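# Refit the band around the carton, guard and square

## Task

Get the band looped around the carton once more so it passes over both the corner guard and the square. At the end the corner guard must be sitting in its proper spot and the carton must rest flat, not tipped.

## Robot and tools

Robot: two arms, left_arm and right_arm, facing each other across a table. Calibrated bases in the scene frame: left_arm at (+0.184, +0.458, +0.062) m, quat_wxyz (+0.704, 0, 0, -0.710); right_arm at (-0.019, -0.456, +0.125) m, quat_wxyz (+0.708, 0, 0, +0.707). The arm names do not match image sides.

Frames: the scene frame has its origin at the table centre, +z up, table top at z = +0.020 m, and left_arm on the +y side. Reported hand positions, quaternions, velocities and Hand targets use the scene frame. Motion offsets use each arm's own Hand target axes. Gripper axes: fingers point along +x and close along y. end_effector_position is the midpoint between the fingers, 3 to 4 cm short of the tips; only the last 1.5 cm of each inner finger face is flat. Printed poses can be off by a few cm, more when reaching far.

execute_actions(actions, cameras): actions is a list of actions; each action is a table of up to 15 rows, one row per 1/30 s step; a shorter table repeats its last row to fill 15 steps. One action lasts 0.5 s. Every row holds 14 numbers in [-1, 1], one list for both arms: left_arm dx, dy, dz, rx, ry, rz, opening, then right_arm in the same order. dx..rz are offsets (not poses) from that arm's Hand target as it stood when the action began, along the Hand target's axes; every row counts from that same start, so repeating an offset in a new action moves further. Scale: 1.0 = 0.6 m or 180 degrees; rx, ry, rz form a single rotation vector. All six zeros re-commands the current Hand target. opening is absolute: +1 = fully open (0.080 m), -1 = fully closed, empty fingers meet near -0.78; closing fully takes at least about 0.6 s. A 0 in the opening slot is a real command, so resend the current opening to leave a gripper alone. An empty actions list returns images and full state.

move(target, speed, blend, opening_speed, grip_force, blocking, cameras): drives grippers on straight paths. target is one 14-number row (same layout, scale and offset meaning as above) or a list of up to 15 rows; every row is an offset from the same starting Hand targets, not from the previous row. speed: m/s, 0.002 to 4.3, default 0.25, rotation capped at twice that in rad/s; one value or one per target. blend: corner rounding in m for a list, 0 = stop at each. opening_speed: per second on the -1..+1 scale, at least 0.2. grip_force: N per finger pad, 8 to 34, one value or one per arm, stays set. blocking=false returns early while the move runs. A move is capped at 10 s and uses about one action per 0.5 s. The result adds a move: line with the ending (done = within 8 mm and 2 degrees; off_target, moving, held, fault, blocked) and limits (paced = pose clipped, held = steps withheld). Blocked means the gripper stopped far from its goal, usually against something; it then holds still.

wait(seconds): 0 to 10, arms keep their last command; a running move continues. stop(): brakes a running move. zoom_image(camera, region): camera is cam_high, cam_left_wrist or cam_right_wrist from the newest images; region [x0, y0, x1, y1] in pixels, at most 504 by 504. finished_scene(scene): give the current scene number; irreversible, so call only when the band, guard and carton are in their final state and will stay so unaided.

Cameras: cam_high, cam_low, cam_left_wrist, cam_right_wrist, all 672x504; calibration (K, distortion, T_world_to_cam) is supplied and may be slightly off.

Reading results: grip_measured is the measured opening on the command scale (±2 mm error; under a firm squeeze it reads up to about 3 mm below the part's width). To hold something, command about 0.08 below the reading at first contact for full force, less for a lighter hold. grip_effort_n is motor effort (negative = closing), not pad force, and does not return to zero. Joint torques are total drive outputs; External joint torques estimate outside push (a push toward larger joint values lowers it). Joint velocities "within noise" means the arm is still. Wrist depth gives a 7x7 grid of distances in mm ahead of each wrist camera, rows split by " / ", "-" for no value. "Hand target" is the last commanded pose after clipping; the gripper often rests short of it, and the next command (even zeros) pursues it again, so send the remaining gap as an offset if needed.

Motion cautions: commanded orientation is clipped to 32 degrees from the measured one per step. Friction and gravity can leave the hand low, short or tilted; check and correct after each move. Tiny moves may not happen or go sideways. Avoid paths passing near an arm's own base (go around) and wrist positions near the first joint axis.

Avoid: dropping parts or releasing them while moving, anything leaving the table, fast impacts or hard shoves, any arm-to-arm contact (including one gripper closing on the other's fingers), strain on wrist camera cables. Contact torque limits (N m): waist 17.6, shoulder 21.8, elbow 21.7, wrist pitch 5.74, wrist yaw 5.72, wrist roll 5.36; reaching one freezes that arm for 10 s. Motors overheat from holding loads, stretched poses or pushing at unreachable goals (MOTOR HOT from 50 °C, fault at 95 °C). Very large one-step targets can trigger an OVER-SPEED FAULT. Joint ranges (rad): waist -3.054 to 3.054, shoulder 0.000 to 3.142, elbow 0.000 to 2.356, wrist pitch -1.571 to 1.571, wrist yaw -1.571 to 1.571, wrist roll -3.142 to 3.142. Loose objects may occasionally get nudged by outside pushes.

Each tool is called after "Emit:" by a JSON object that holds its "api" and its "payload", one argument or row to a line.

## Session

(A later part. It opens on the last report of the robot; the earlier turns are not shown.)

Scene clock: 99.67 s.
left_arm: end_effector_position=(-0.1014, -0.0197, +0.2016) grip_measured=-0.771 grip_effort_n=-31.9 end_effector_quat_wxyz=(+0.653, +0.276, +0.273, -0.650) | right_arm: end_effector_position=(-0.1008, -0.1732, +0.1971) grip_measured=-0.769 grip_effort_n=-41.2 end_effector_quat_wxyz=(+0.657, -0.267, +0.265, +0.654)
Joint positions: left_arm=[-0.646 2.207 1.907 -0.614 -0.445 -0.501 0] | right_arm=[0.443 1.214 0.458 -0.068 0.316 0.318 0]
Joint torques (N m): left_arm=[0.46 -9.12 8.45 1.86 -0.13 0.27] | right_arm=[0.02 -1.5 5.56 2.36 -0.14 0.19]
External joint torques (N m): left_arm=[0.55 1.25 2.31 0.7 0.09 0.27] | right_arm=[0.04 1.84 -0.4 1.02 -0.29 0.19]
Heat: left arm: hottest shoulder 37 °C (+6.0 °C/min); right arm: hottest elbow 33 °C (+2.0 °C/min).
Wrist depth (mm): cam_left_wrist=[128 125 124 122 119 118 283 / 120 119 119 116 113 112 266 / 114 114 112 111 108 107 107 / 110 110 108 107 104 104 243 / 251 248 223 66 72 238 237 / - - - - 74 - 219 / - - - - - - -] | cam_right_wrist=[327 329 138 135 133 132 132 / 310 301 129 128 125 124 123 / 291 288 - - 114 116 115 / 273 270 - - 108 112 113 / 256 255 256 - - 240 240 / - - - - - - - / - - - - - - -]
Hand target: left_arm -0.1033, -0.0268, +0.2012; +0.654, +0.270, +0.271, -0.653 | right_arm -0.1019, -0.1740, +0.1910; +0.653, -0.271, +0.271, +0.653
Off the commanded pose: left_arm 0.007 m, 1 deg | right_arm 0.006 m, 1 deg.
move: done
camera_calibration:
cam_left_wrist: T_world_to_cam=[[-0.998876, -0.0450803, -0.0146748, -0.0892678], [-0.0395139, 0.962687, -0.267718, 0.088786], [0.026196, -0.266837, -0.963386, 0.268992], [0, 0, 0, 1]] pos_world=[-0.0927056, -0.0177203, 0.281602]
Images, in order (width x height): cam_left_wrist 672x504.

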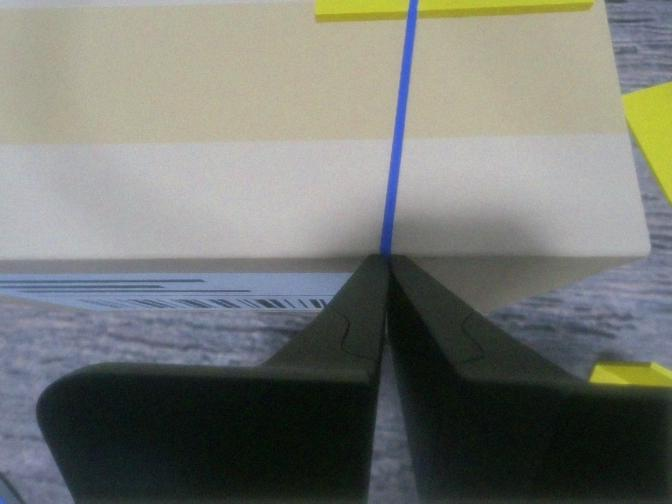

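Emit:
{"api": "move", "payload": {
  "target": [
    [-0.025,0,0.008,0,0,0,-1,0,0,0,0,0,0,-1],
    [-0.025,-0.0367,0.008,0,0,0,-1,0,0,0,0,0,0,-1]
  ],
  "speed": 0.06,
  "blend": 0.005,
  "cameras": ["cam_left_wrist","cam_low"]
}}

Emit:
{"api": "zoom_image", "payload": {
  "camera": "cam_low",
  "region": [140, 210, 260, 300]
}}

Scene clock: 103.20 s.
left_arm: end_effector_position=(-0.1181, -0.0182, +0.2050) grip_measured=-0.772 grip_effort_n=-26.7 end_effector_quat_wxyz=(+0.654, +0.284, +0.273, -0.646) | right_arm: end_effector_position=(-0.1008, -0.1731, +0.1971) grip_measured=-0.769 grip_effort_n=-41.2 end_effector_quat_wxyz=(+0.657, -0.267, +0.265, +0.654)
Joint positions: left_arm=[-0.677 2.267 2.029 -0.707 -0.467 -0.529 0] | right_arm=[0.443 1.214 0.458 -0.068 0.316 0.318 0]
Joint torques (N m): left_arm=[-0.79 -11.62 8.93 1.06 -0.31 -0.18] | right_arm=[0.02 -1.52 5.55 2.35 -0.14 0.19]
External joint torques (N m): left_arm=[-0.82 -0.92 2.8 -0.07 -0.06 -0.18] | right_arm=[0 1.85 -0.46 1 -0.29 0.19]
Heat: left arm: hottest shoulder 37 °C (+5.1 °C/min); right arm: hottest elbow 33 °C (+2.0 °C/min).
Wrist depth (mm): cam_left_wrist=[129 126 124 120 119 118 281 / 121 120 119 116 112 112 265 / 115 115 112 110 109 106 255 / 128 111 109 107 104 104 244 / 257 252 252 66 72 238 235 / - - - - 83 - 215 / - - - - - - -] | cam_right_wrist=[328 331 138 135 134 133 132 / 306 301 129 127 125 123 123 / 290 286 116 - 114 117 115 / 272 270 112 110 - 112 113 / 255 254 257 - - 240 239 / - - - - - - - / - - - - - - -]
Hand target: left_arm -0.1253, -0.0197, +0.2152; +0.654, +0.270, +0.271, -0.653 | right_arm -0.1019, -0.1740, +0.1910; +0.653, -0.271, +0.271, +0.653
Off the commanded pose: left_arm 0.013 m, 2 deg | right_arm 0.006 m, 1 deg.
move: off_target (left_arm); blend cut to 0 m at target 1
camera_calibration:
cam_left_wrist: T_world_to_cam=[[-0.998464, -0.0471999, -0.029028, -0.102874], [-0.0382131, 0.965883, -0.256142, 0.0853447], [0.0401275, -0.254639, -0.966203, 0.275537], [0, 0, 0, 1]] pos_world=[-0.110511, -0.0171261, 0.285099]
Images, in order (width x height): cam_low 672x504, cam_left_wrist 672x504.

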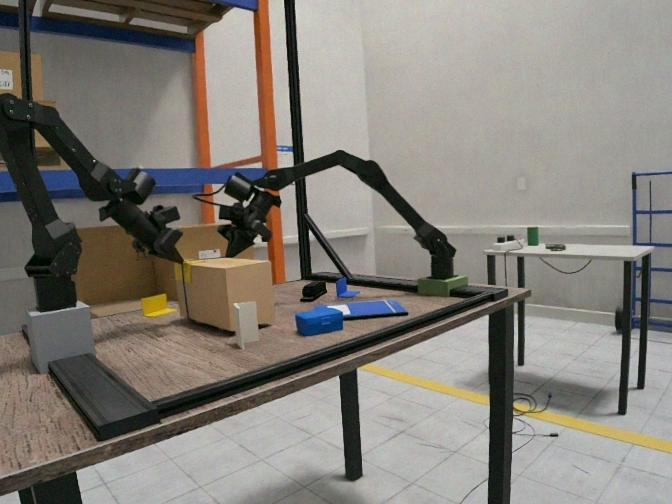

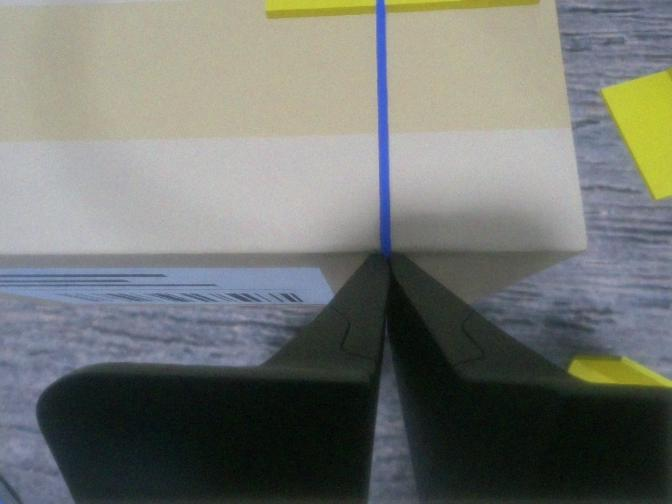

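Scaled by 4.200 from the camera's 672x504 image, which has a finer 960x720 frame.

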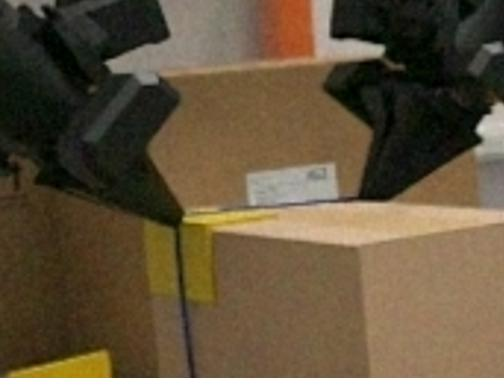

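Emit:
{"api": "move", "payload": {
  "target": [
    [0.0249,0.004,-0.008,0,0,0,-1,0,0,0,0,0,0,-1]
  ],
  "speed": 0.05,
  "cameras": ["cam_left_wrist","cam_right_wrist"]
}}

Scene clock: 107.57 s.
left_arm: end_effector_position=(-0.1190, -0.0202, +0.2030) grip_measured=-0.772 grip_effort_n=-26.7 end_effector_quat_wxyz=(+0.655, +0.280, +0.272, -0.647) | right_arm: end_effector_position=(-0.1008, -0.1732, +0.1970) grip_measured=-0.769 grip_effort_n=-41.2 end_effector_quat_wxyz=(+0.657, -0.267, +0.265, +0.654)
Joint positions: left_arm=[-0.676 2.272 2.025 -0.69 -0.468 -0.529 0] | right_arm=[0.443 1.214 0.457 -0.068 0.316 0.318 0]
Joint torques (N m): left_arm=[0.15 -9.95 6.86 3.47 -0.01 0.22] | right_arm=[0.01 -1.49 5.57 2.35 -0.13 0.19]
External joint torques (N m): left_arm=[0.15 0.79 0.71 2.32 0.23 0.22] | right_arm=[0.01 1.87 -0.4 1.01 -0.28 0.19]
Heat: left arm: hottest shoulder 37 °C (+4.0 °C/min); right arm: hottest elbow 33 °C (+2.0 °C/min).
Wrist depth (mm): cam_left_wrist=[129 126 124 121 119 118 282 / 121 119 119 115 112 112 267 / 115 114 112 110 108 106 256 / 121 110 108 107 104 103 246 / 255 250 234 66 72 237 235 / - - - - 74 - 221 / - - - - - - -] | cam_right_wrist=[328 328 138 135 134 133 132 / 306 302 130 126 124 124 122 / 289 288 116 - 115 116 115 / 275 272 111 111 - 112 113 / - 254 255 - - 241 238 / - - - - - - - / - - - - - - -]
Hand target: left_arm -0.1231, -0.0268, +0.2014; +0.654, +0.270, +0.271, -0.653 | right_arm -0.1019, -0.1740, +0.1910; +0.653, -0.271, +0.271, +0.653
Off the commanded pose: left_arm 0.008 m, 1 deg | right_arm 0.006 m, 1 deg.
move: done
camera_calibration:
cam_left_wrist: T_world_to_cam=[[-0.998525, -0.0486524, -0.0240886, -0.104932], [-0.0406472, 0.964118, -0.262342, 0.0877125], [0.0359878, -0.260976, -0.964674, 0.272234], [0, 0, 0, 1]] pos_world=[-0.11101, -0.0186238, 0.2831]
cam_right_wrist: T_world_to_cam=[[0.999558, 0.00923497, -0.0282408, 0.118751], [-0.0000996113, -0.949425, -0.313995, -0.0827089], [-0.0297122, 0.313859, -0.949004, 0.315986], [0, 0, 0, 1]] pos_world=[-0.109318, -0.178798, 0.277256]
Images, in order (width x height): cam_left_wrist 672x504, cam_right_wrist 672x504.

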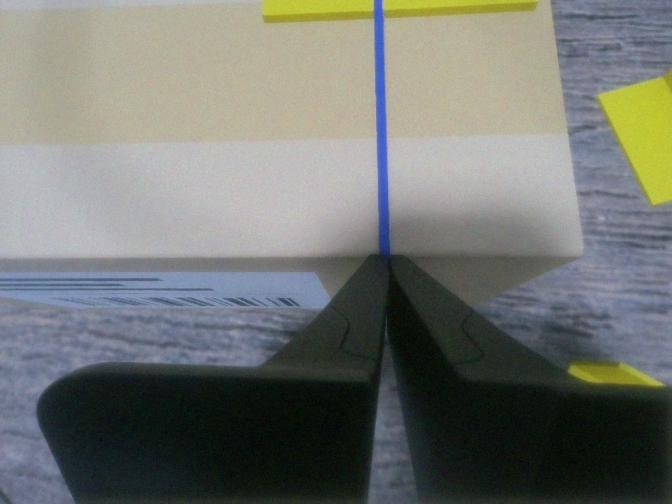

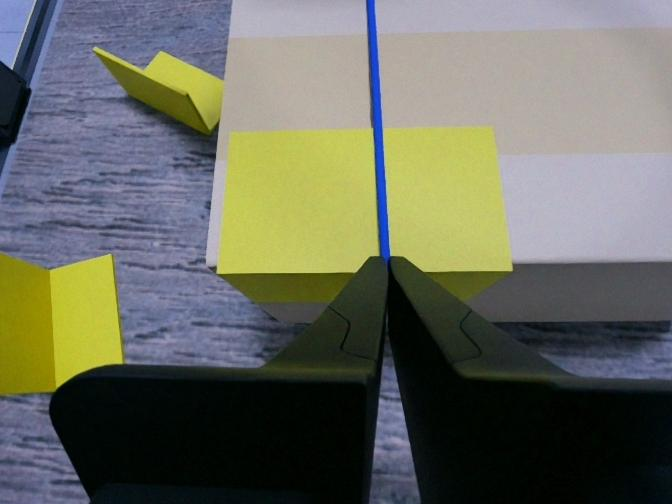

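Emit:
{"api": "move", "payload": {
  "target": [
    [0,0,0,0,0,0,-0.5,0,0,0,0,0,0,-0.5],
    [-0.08,0,0,0,0,0,-0.5,-0.08,0,0,0,0,0,-0.5]
  ],
  "speed": 0.1,
  "opening_speed": 0.5,
  "cameras": ["all"]
}}

Emit:
{"api": "zoom_image", "payload": {
  "camera": "cam_low",
  "region": [140, 230, 300, 350]
}}

Emit:
{"api": "zoom_image", "payload": {
  "camera": "cam_high",
  "region": [320, 160, 480, 320]
}}

Scene clock: 114.17 s.
left_arm: end_effector_position=(-0.1253, +0.0057, +0.2267) grip_measured=-0.503 grip_effort_n=15.1 end_effector_quat_wxyz=(+0.651, +0.279, +0.271, -0.652) | right_arm: end_effector_position=(-0.0999, -0.2106, +0.2179) grip_measured=-0.504 grip_effort_n=19.3 end_effector_quat_wxyz=(+0.652, -0.282, +0.272, +0.650)
Joint positions: left_arm=[-0.719 2.192 1.987 -0.739 -0.487 -0.559 0.012] | right_arm=[0.529 1.004 0.47 -0.347 0.364 0.388 0.012]
Joint torques (N m): left_arm=[-0.33 -13.74 5.24 0.81 -0.37 -0.22] | right_arm=[0.17 -3.53 8.36 1.32 0.24 0.22]
External joint torques (N m): left_arm=[-0.25 -3.4 -0.93 -0.33 -0.12 -0.22] | right_arm=[0.16 -1.2 1.98 0.03 0.06 0.21]
Heat: left arm: hottest shoulder 38 °C (+5.1 °C/min); right arm: hottest elbow 33 °C (+2.0 °C/min).
Wrist depth (mm): cam_left_wrist=[159 157 154 151 149 317 316 / 151 148 145 143 142 302 294 / 143 141 140 138 136 286 284 / 199 199 198 174 174 276 271 / 282 279 - 72 75 250 260 / - - - 254 - - - / - - - 247 - - -] | cam_right_wrist=[340 340 158 155 154 153 152 / 321 319 148 144 144 145 143 / 305 303 296 - 138 145 144 / - 287 285 216 215 240 240 / 274 273 - - - 268 264 / - - - - - - - / - - - 246 - - -]
Hand target: left_arm -0.1231, +0.0071, +0.2352; +0.654, +0.270, +0.271, -0.653 | right_arm -0.1019, -0.2079, +0.2250; +0.653, -0.270, +0.271, +0.653
Off the commanded pose: left_arm 0.009 m, 1 deg | right_arm 0.008 m, 1 deg.
move: off_target (left_arm)
camera_calibration:
cam_left_wrist: T_world_to_cam=[[-0.999104, -0.0378532, -0.0189047, -0.110719], [-0.0314444, 0.963223, -0.266856, 0.0708397], [0.0283108, -0.266023, -0.963551, 0.300752], [0, 0, 0, 1]] pos_world=[-0.116907, 0.0075815, 0.306601]
cam_right_wrist: T_world_to_cam=[[0.999706, 0.0137418, -0.0199748, 0.117976], [0.00752966, -0.959098, -0.282973, -0.119723], [-0.0230463, 0.282739, -0.95892, 0.343865], [0, 0, 0, 1]] pos_world=[-0.109115, -0.213671, 0.298217]

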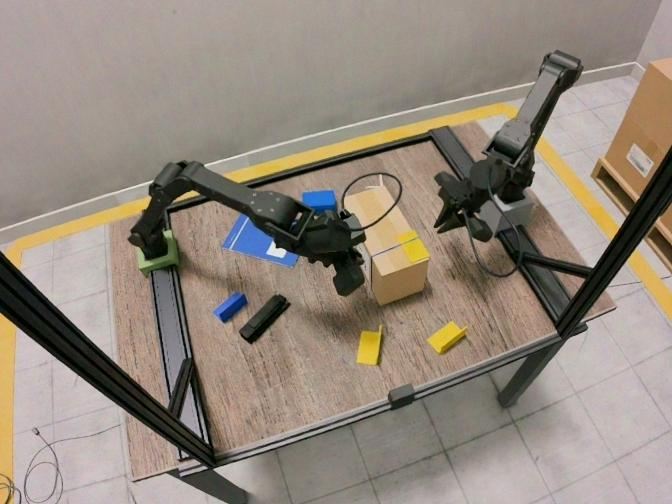

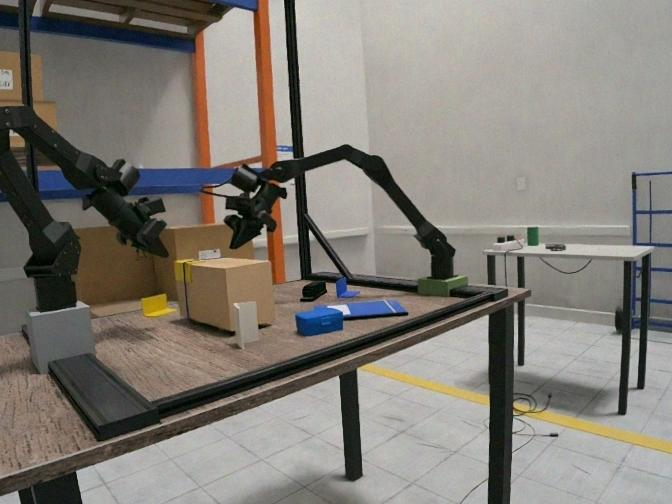

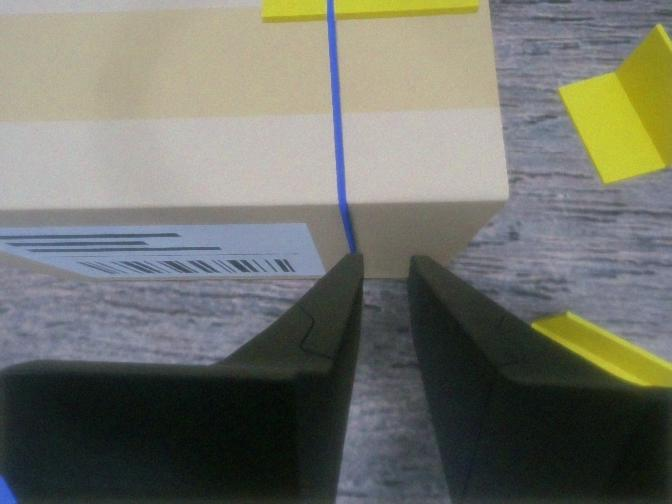

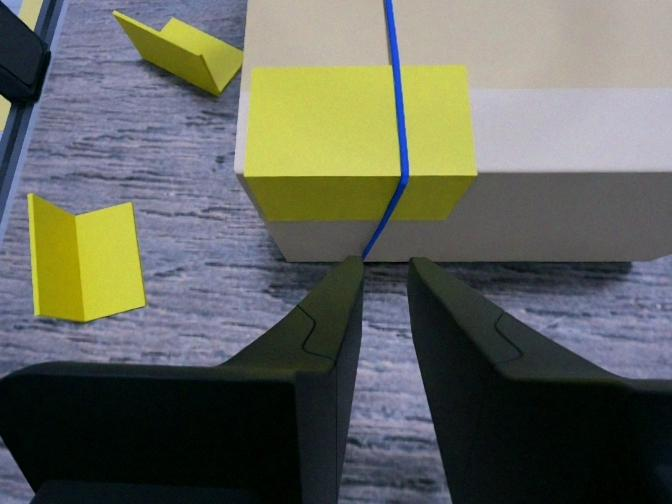

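Scaled by 3.150 from the camera's 672x504 image, which has a finer 960x720 frame.

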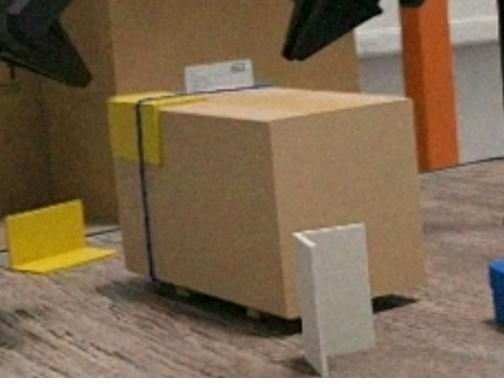

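Scaled by 3.150 from the camera's 672x504 image, which has a finer 960x720 frame.

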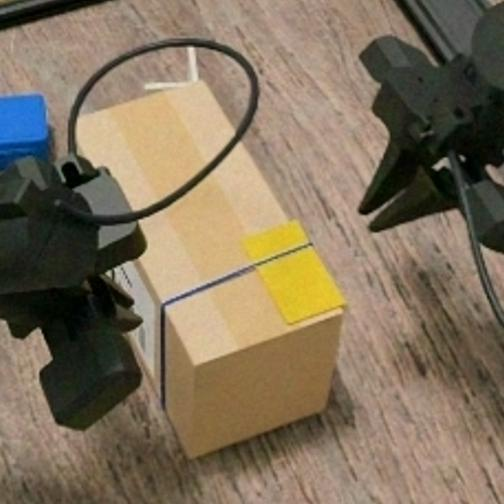

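Emit:
{"api": "move", "payload": {
  "target": [
    [0,0,0,0,0,0,-0.5,0,-0.0178,0,0,0,0,-0.3],
    [0,0,0,0,0,0,-0.5,0.055,-0.0178,0,0,0,0,-0.3]
  ],
  "speed": 0.1,
  "cameras": ["cam_right_wrist"]
}}

Scene clock: 125.20 s.
left_arm: end_effector_position=(-0.1253, +0.0057, +0.2267) grip_measured=-0.503 grip_effort_n=15.1 end_effector_quat_wxyz=(+0.651, +0.279, +0.271, -0.652) | right_arm: end_effector_position=(-0.0923, -0.1831, +0.2057) grip_measured=-0.304 grip_effort_n=18.8 end_effector_quat_wxyz=(+0.655, -0.265, +0.270, +0.654)
Joint positions: left_arm=[-0.719 2.192 1.987 -0.739 -0.487 -0.559 0.012] | right_arm=[0.418 1.122 0.447 -0.145 0.291 0.306 0.021]
Joint torques (N m): left_arm=[-0.06 -13.67 5.37 0.8 -0.37 -0.23] | right_arm=[-0.33 -2.62 5.68 1.67 0.03 -0.16]
External joint torques (N m): left_arm=[0.01 -3.44 -0.72 -0.31 -0.12 -0.23] | right_arm=[-0.33 0.3 -0.51 0.32 -0.11 -0.16]
Motor temperatures (°C): left_arm=[21 45 29 36 26 35] | right_arm=[26 24 34 33 29 26]
Heat: left arm: hottest shoulder 45 °C (+10.1 °C/min); right arm: hottest elbow 34 °C (+3.0 °C/min). Heating fast: the left arm's shoulder motor: a push or a pull is the cause, and it goes on while you think. Ease it with your next call, before anything else.
Wrist depth (mm): cam_left_wrist=[159 156 154 151 149 317 317 / 150 149 145 143 142 301 296 / 142 141 140 138 136 285 284 / 199 199 198 174 174 276 271 / 282 279 - 72 75 251 259 / - - - 253 - - - / - - - 246 - - -] | cam_right_wrist=[339 338 148 145 143 141 139 / 318 313 134 131 135 131 129 / 299 298 127 126 124 124 122 / 285 280 121 124 118 133 133 / - 268 - 253 - 251 248 / - - - 246 - - - / - - - 235 - - -]
Hand target: left_arm -0.1231, +0.0071, +0.2352; +0.654, +0.270, +0.271, -0.653 | right_arm -0.0912, -0.1846, +0.2016; +0.653, -0.271, +0.271, +0.653
Off the commanded pose: left_arm 0.009 m, 1 deg | right_arm 0.004 m, 1 deg.
move: off_target (left_arm)
camera_calibration:
cam_right_wrist: T_world_to_cam=[[0.999226, 0.00910816, -0.0382616, 0.112595], [-0.00323549, -0.950483, -0.310759, -0.0904968], [-0.0391975, 0.310642, -0.949718, 0.326274], [0, 0, 0, 1]] pos_world=[-0.100011, -0.188396, 0.286054]
Images, in order (width x height): cam_right_wrist 672x504.

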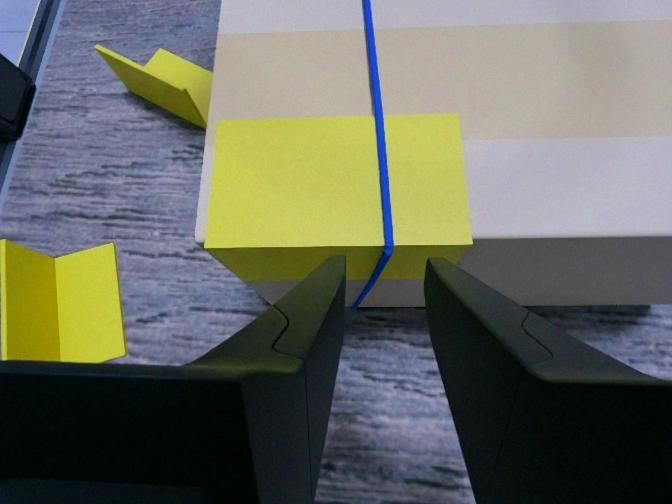

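Emit:
{"api": "move", "payload": {
  "target": [
    [0.01,0,-0.01,0,0,0,-0.5,0.0267,0,0,0,0,0,-0.3],
    [0.01,0,-0.01,0,0,0,-0.5,0.0267,0,0,0,0,0,-1],
    [0.01,0,-0.01,0,0,0,-0.5,-0.006,0,0.015,0,0,0,-1],
    [0.01,0,-0.01,0,0,0,-0.5,-0.006,0.023,0.015,0,0,0,-1],
    [0.01,0,-0.01,0,0,0,-0.5,0.029,0.023,0,0,0,0,-1]
  ],
  "speed": 0.06,
  "opening_speed": 0.8,
  "cameras": ["cam_right_wrist"]
}}

Scene clock: 134.37 s.
left_arm: end_effector_position=(-0.1249, +0.0060, +0.2174) grip_measured=-0.503 grip_effort_n=15.1 end_effector_quat_wxyz=(+0.651, +0.280, +0.271, -0.651) | right_arm: end_effector_position=(-0.1063, -0.1716, +0.1969) grip_measured=-0.770 grip_effort_n=-36.5 end_effector_quat_wxyz=(+0.655, -0.262, +0.267, +0.656)
Joint positions: left_arm=[-0.719 2.192 1.952 -0.708 -0.487 -0.559 0.012] | right_arm=[0.46 1.23 0.464 -0.055 0.321 0.337 0]
Joint torques (N m): left_arm=[-0.06 -13.77 5.07 1.04 -0.35 -0.17] | right_arm=[-0.6 -1.22 5.43 2.32 -0.08 -0.17]
External joint torques (N m): left_arm=[-0.06 -3.36 -1.14 -0.1 -0.09 -0.18] | right_arm=[-0.59 2.22 -0.49 0.99 -0.23 -0.17]
Heat: left arm: hottest shoulder 48 °C (+13.1 °C/min); right arm: hottest elbow 34 °C (+1.0 °C/min).
Wrist depth (mm): cam_left_wrist=[147 146 143 141 137 304 301 / 140 139 136 133 131 289 284 / 133 132 130 129 126 273 274 / 205 202 198 171 169 265 262 / 272 270 - 72 75 244 248 / - - - 245 - - - / - - - 238 - - -] | cam_right_wrist=[339 334 326 135 134 133 131 / 314 305 130 128 124 123 122 / 294 287 118 - 114 115 115 / 278 274 113 111 - 111 111 / 254 256 257 - - 223 219 / - - - - - - - / - - - - - - -]
Hand target: left_arm -0.1230, +0.0072, +0.2266; +0.654, +0.270, +0.271, -0.653 | right_arm -0.1051, -0.1723, +0.1893; +0.653, -0.271, +0.271, +0.653
Off the commanded pose: left_arm 0.010 m, 1 deg | right_arm 0.008 m, 1 deg.
move: off_target (left_arm)
camera_calibration:
cam_right_wrist: T_world_to_cam=[[0.999179, 0.00986736, -0.0393014, 0.126464], [-0.00314027, -0.948125, -0.317881, -0.0805206], [-0.0403993, 0.317744, -0.947316, 0.314431], [0, 0, 0, 1]] pos_world=[-0.11391, -0.1775, 0.27724]
Images, in order (width x height): cam_right_wrist 672x504.

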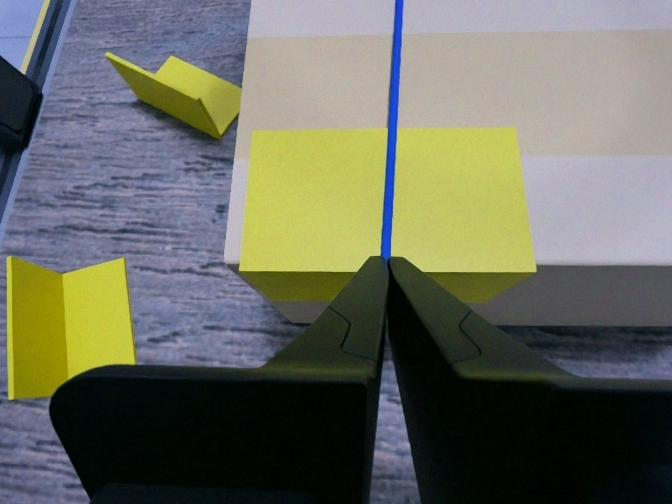

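Emit:
{"api": "move", "payload": {
  "target": [
    [-0.12,0,0,0,0,0,-0.5,-0.003,0,0,0,0,0,-1],
    [-0.25,0.2,-0.1,0,0,0,-0.5,-0.003,0,0,0,0,0,-0.5],
    [-0.25,0.2,-0.1,0,0,0,-0.5,-0.09,0,0,0,0,0,-0.5]
  ],
  "speed": 0.12,
  "opening_speed": 0.3,
  "cameras": ["all"]
}}

Emit:
{"api": "zoom_image", "payload": {
  "camera": "cam_low",
  "region": [140, 230, 300, 350]
}}

Emit:
{"api": "zoom_image", "payload": {
  "camera": "cam_high",
  "region": [320, 160, 480, 320]
}}

Scene clock: 143.27 s.
left_arm: end_effector_position=(-0.0059, +0.1542, +0.2881) grip_measured=-0.503 grip_effort_n=15.1 end_effector_quat_wxyz=(+0.654, +0.272, +0.272, -0.651) | right_arm: end_effector_position=(-0.1030, -0.2131, +0.2204) grip_measured=-0.504 grip_effort_n=18.8 end_effector_quat_wxyz=(+0.652, -0.282, +0.272, +0.650)
Joint positions: left_arm=[-0.757 1.435 1.286 -0.804 -0.513 -0.604 0.012] | right_arm=[0.553 0.998 0.48 -0.369 0.379 0.408 0.012]
Joint torques (N m): left_arm=[0.05 -7.47 5.19 0.82 -0.18 0.25] | right_arm=[0.2 -3.53 8.37 1.32 0.25 0.19]
External joint torques (N m): left_arm=[0.02 -2.38 -0.88 -0.3 0.09 0.25] | right_arm=[0.21 -1.21 2.02 0.06 0.05 0.19]
Heat: left arm: hottest shoulder 48 °C (+12.1 °C/min); right arm: hottest wrist pitch 35 °C (+3.0 °C/min). Fold the left arm in close to its base, or ease its load, before you think long.
Wrist depth (mm): cam_left_wrist=[424 429 351 253 250 249 259 / 406 403 394 324 320 318 383 / 386 344 378 374 371 367 357 / 367 362 356 360 353 348 346 / 348 339 - 71 75 332 330 / - - - 319 - - - / - - - 306 - - -] | cam_right_wrist=[344 339 161 158 156 156 155 / 324 321 316 147 145 148 146 / 307 307 301 - 141 153 150 / - 293 288 230 254 250 245 / 274 276 - - - 272 267 / - - - - - - - / - - - 248 - - -]
Hand target: left_arm -0.0033, +0.1558, +0.2902; +0.654, +0.270, +0.271, -0.653 | right_arm -0.1051, -0.2105, +0.2275; +0.653, -0.270, +0.271, +0.653
Off the commanded pose: left_arm 0.004 m, 0 deg | right_arm 0.008 m, 1 deg.
MOTOR HOT: joint 2 (shoulder) of the left arm reports 48 °C; the controller stops that arm at 95 °C. To cool a motor, set the load down, stop pushing, or move to a pose that needs little force.
move: done
camera_calibration:
cam_left_wrist: T_world_to_cam=[[-0.998847, -0.0471768, -0.00886741, 0.0138516], [-0.0429461, 0.960772, -0.273995, -0.0496904], [0.0214458, -0.273299, -0.96169, 0.396589], [0, 0, 0, 1]] pos_world=[0.00319642, 0.156782, 0.367904]
cam_right_wrist: T_world_to_cam=[[0.999711, 0.0139493, -0.0195992, 0.121092], [0.00783041, -0.95904, -0.283163, -0.121162], [-0.0227463, 0.282927, -0.958872, 0.347025], [0, 0, 0, 1]] pos_world=[-0.112215, -0.216071, 0.300817]

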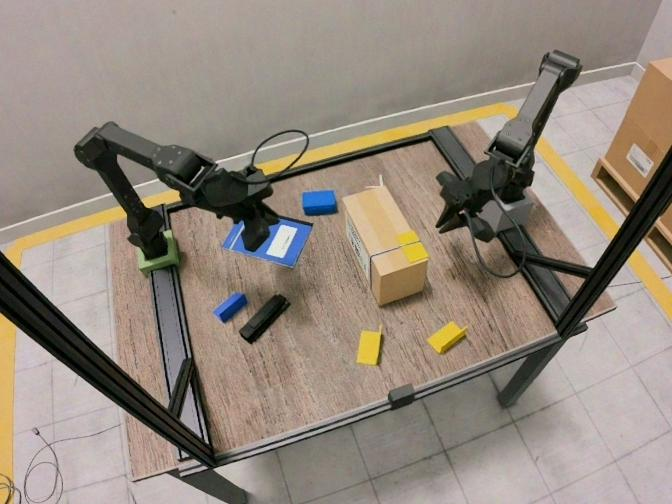

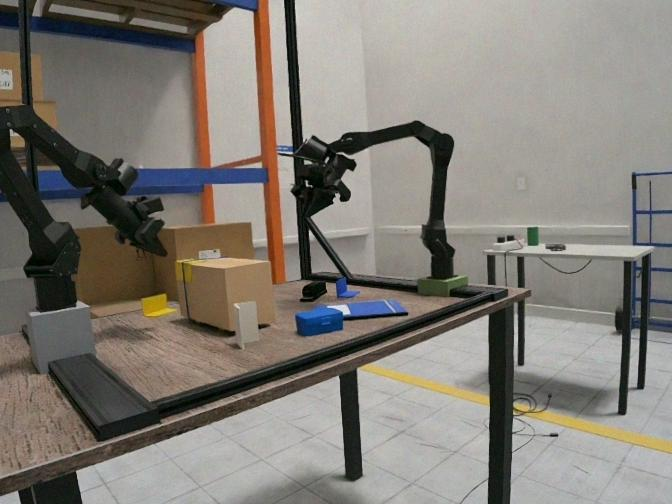

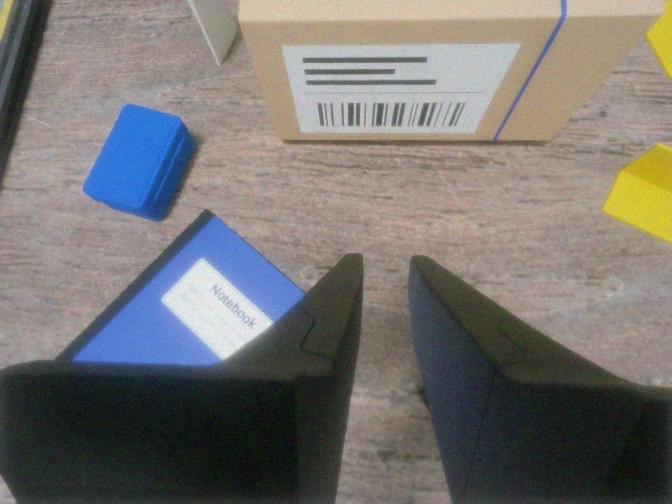

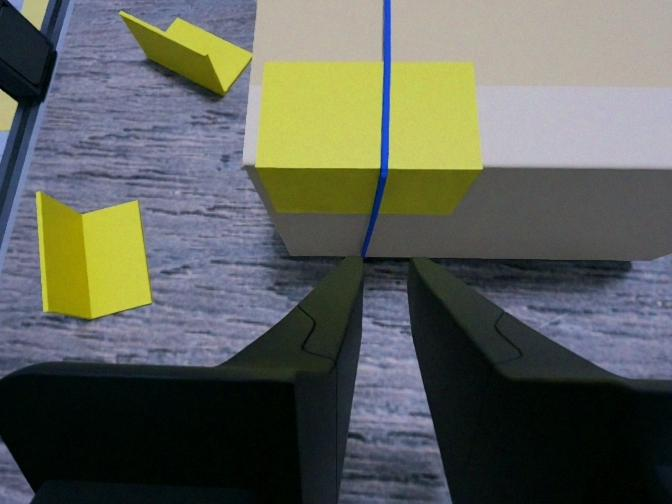

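Scaled by 3.150 from the camera's 672x504 image, which has a finer 960x720 frame.

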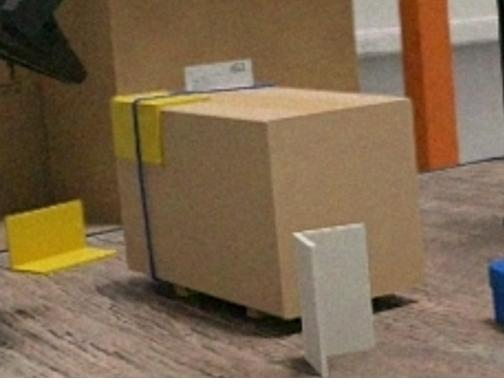

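Scaled by 3.150 from the camera's 672x504 image, which has a finer 960x720 frame.

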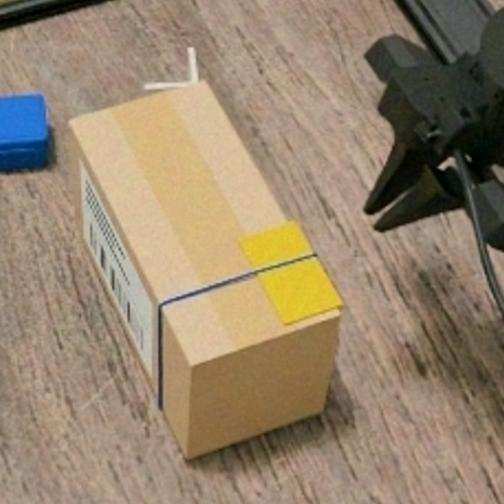

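Emit:
{"api": "finished_scene", "payload": {
  "scene": 1
}}

The scene is finished: the task was done.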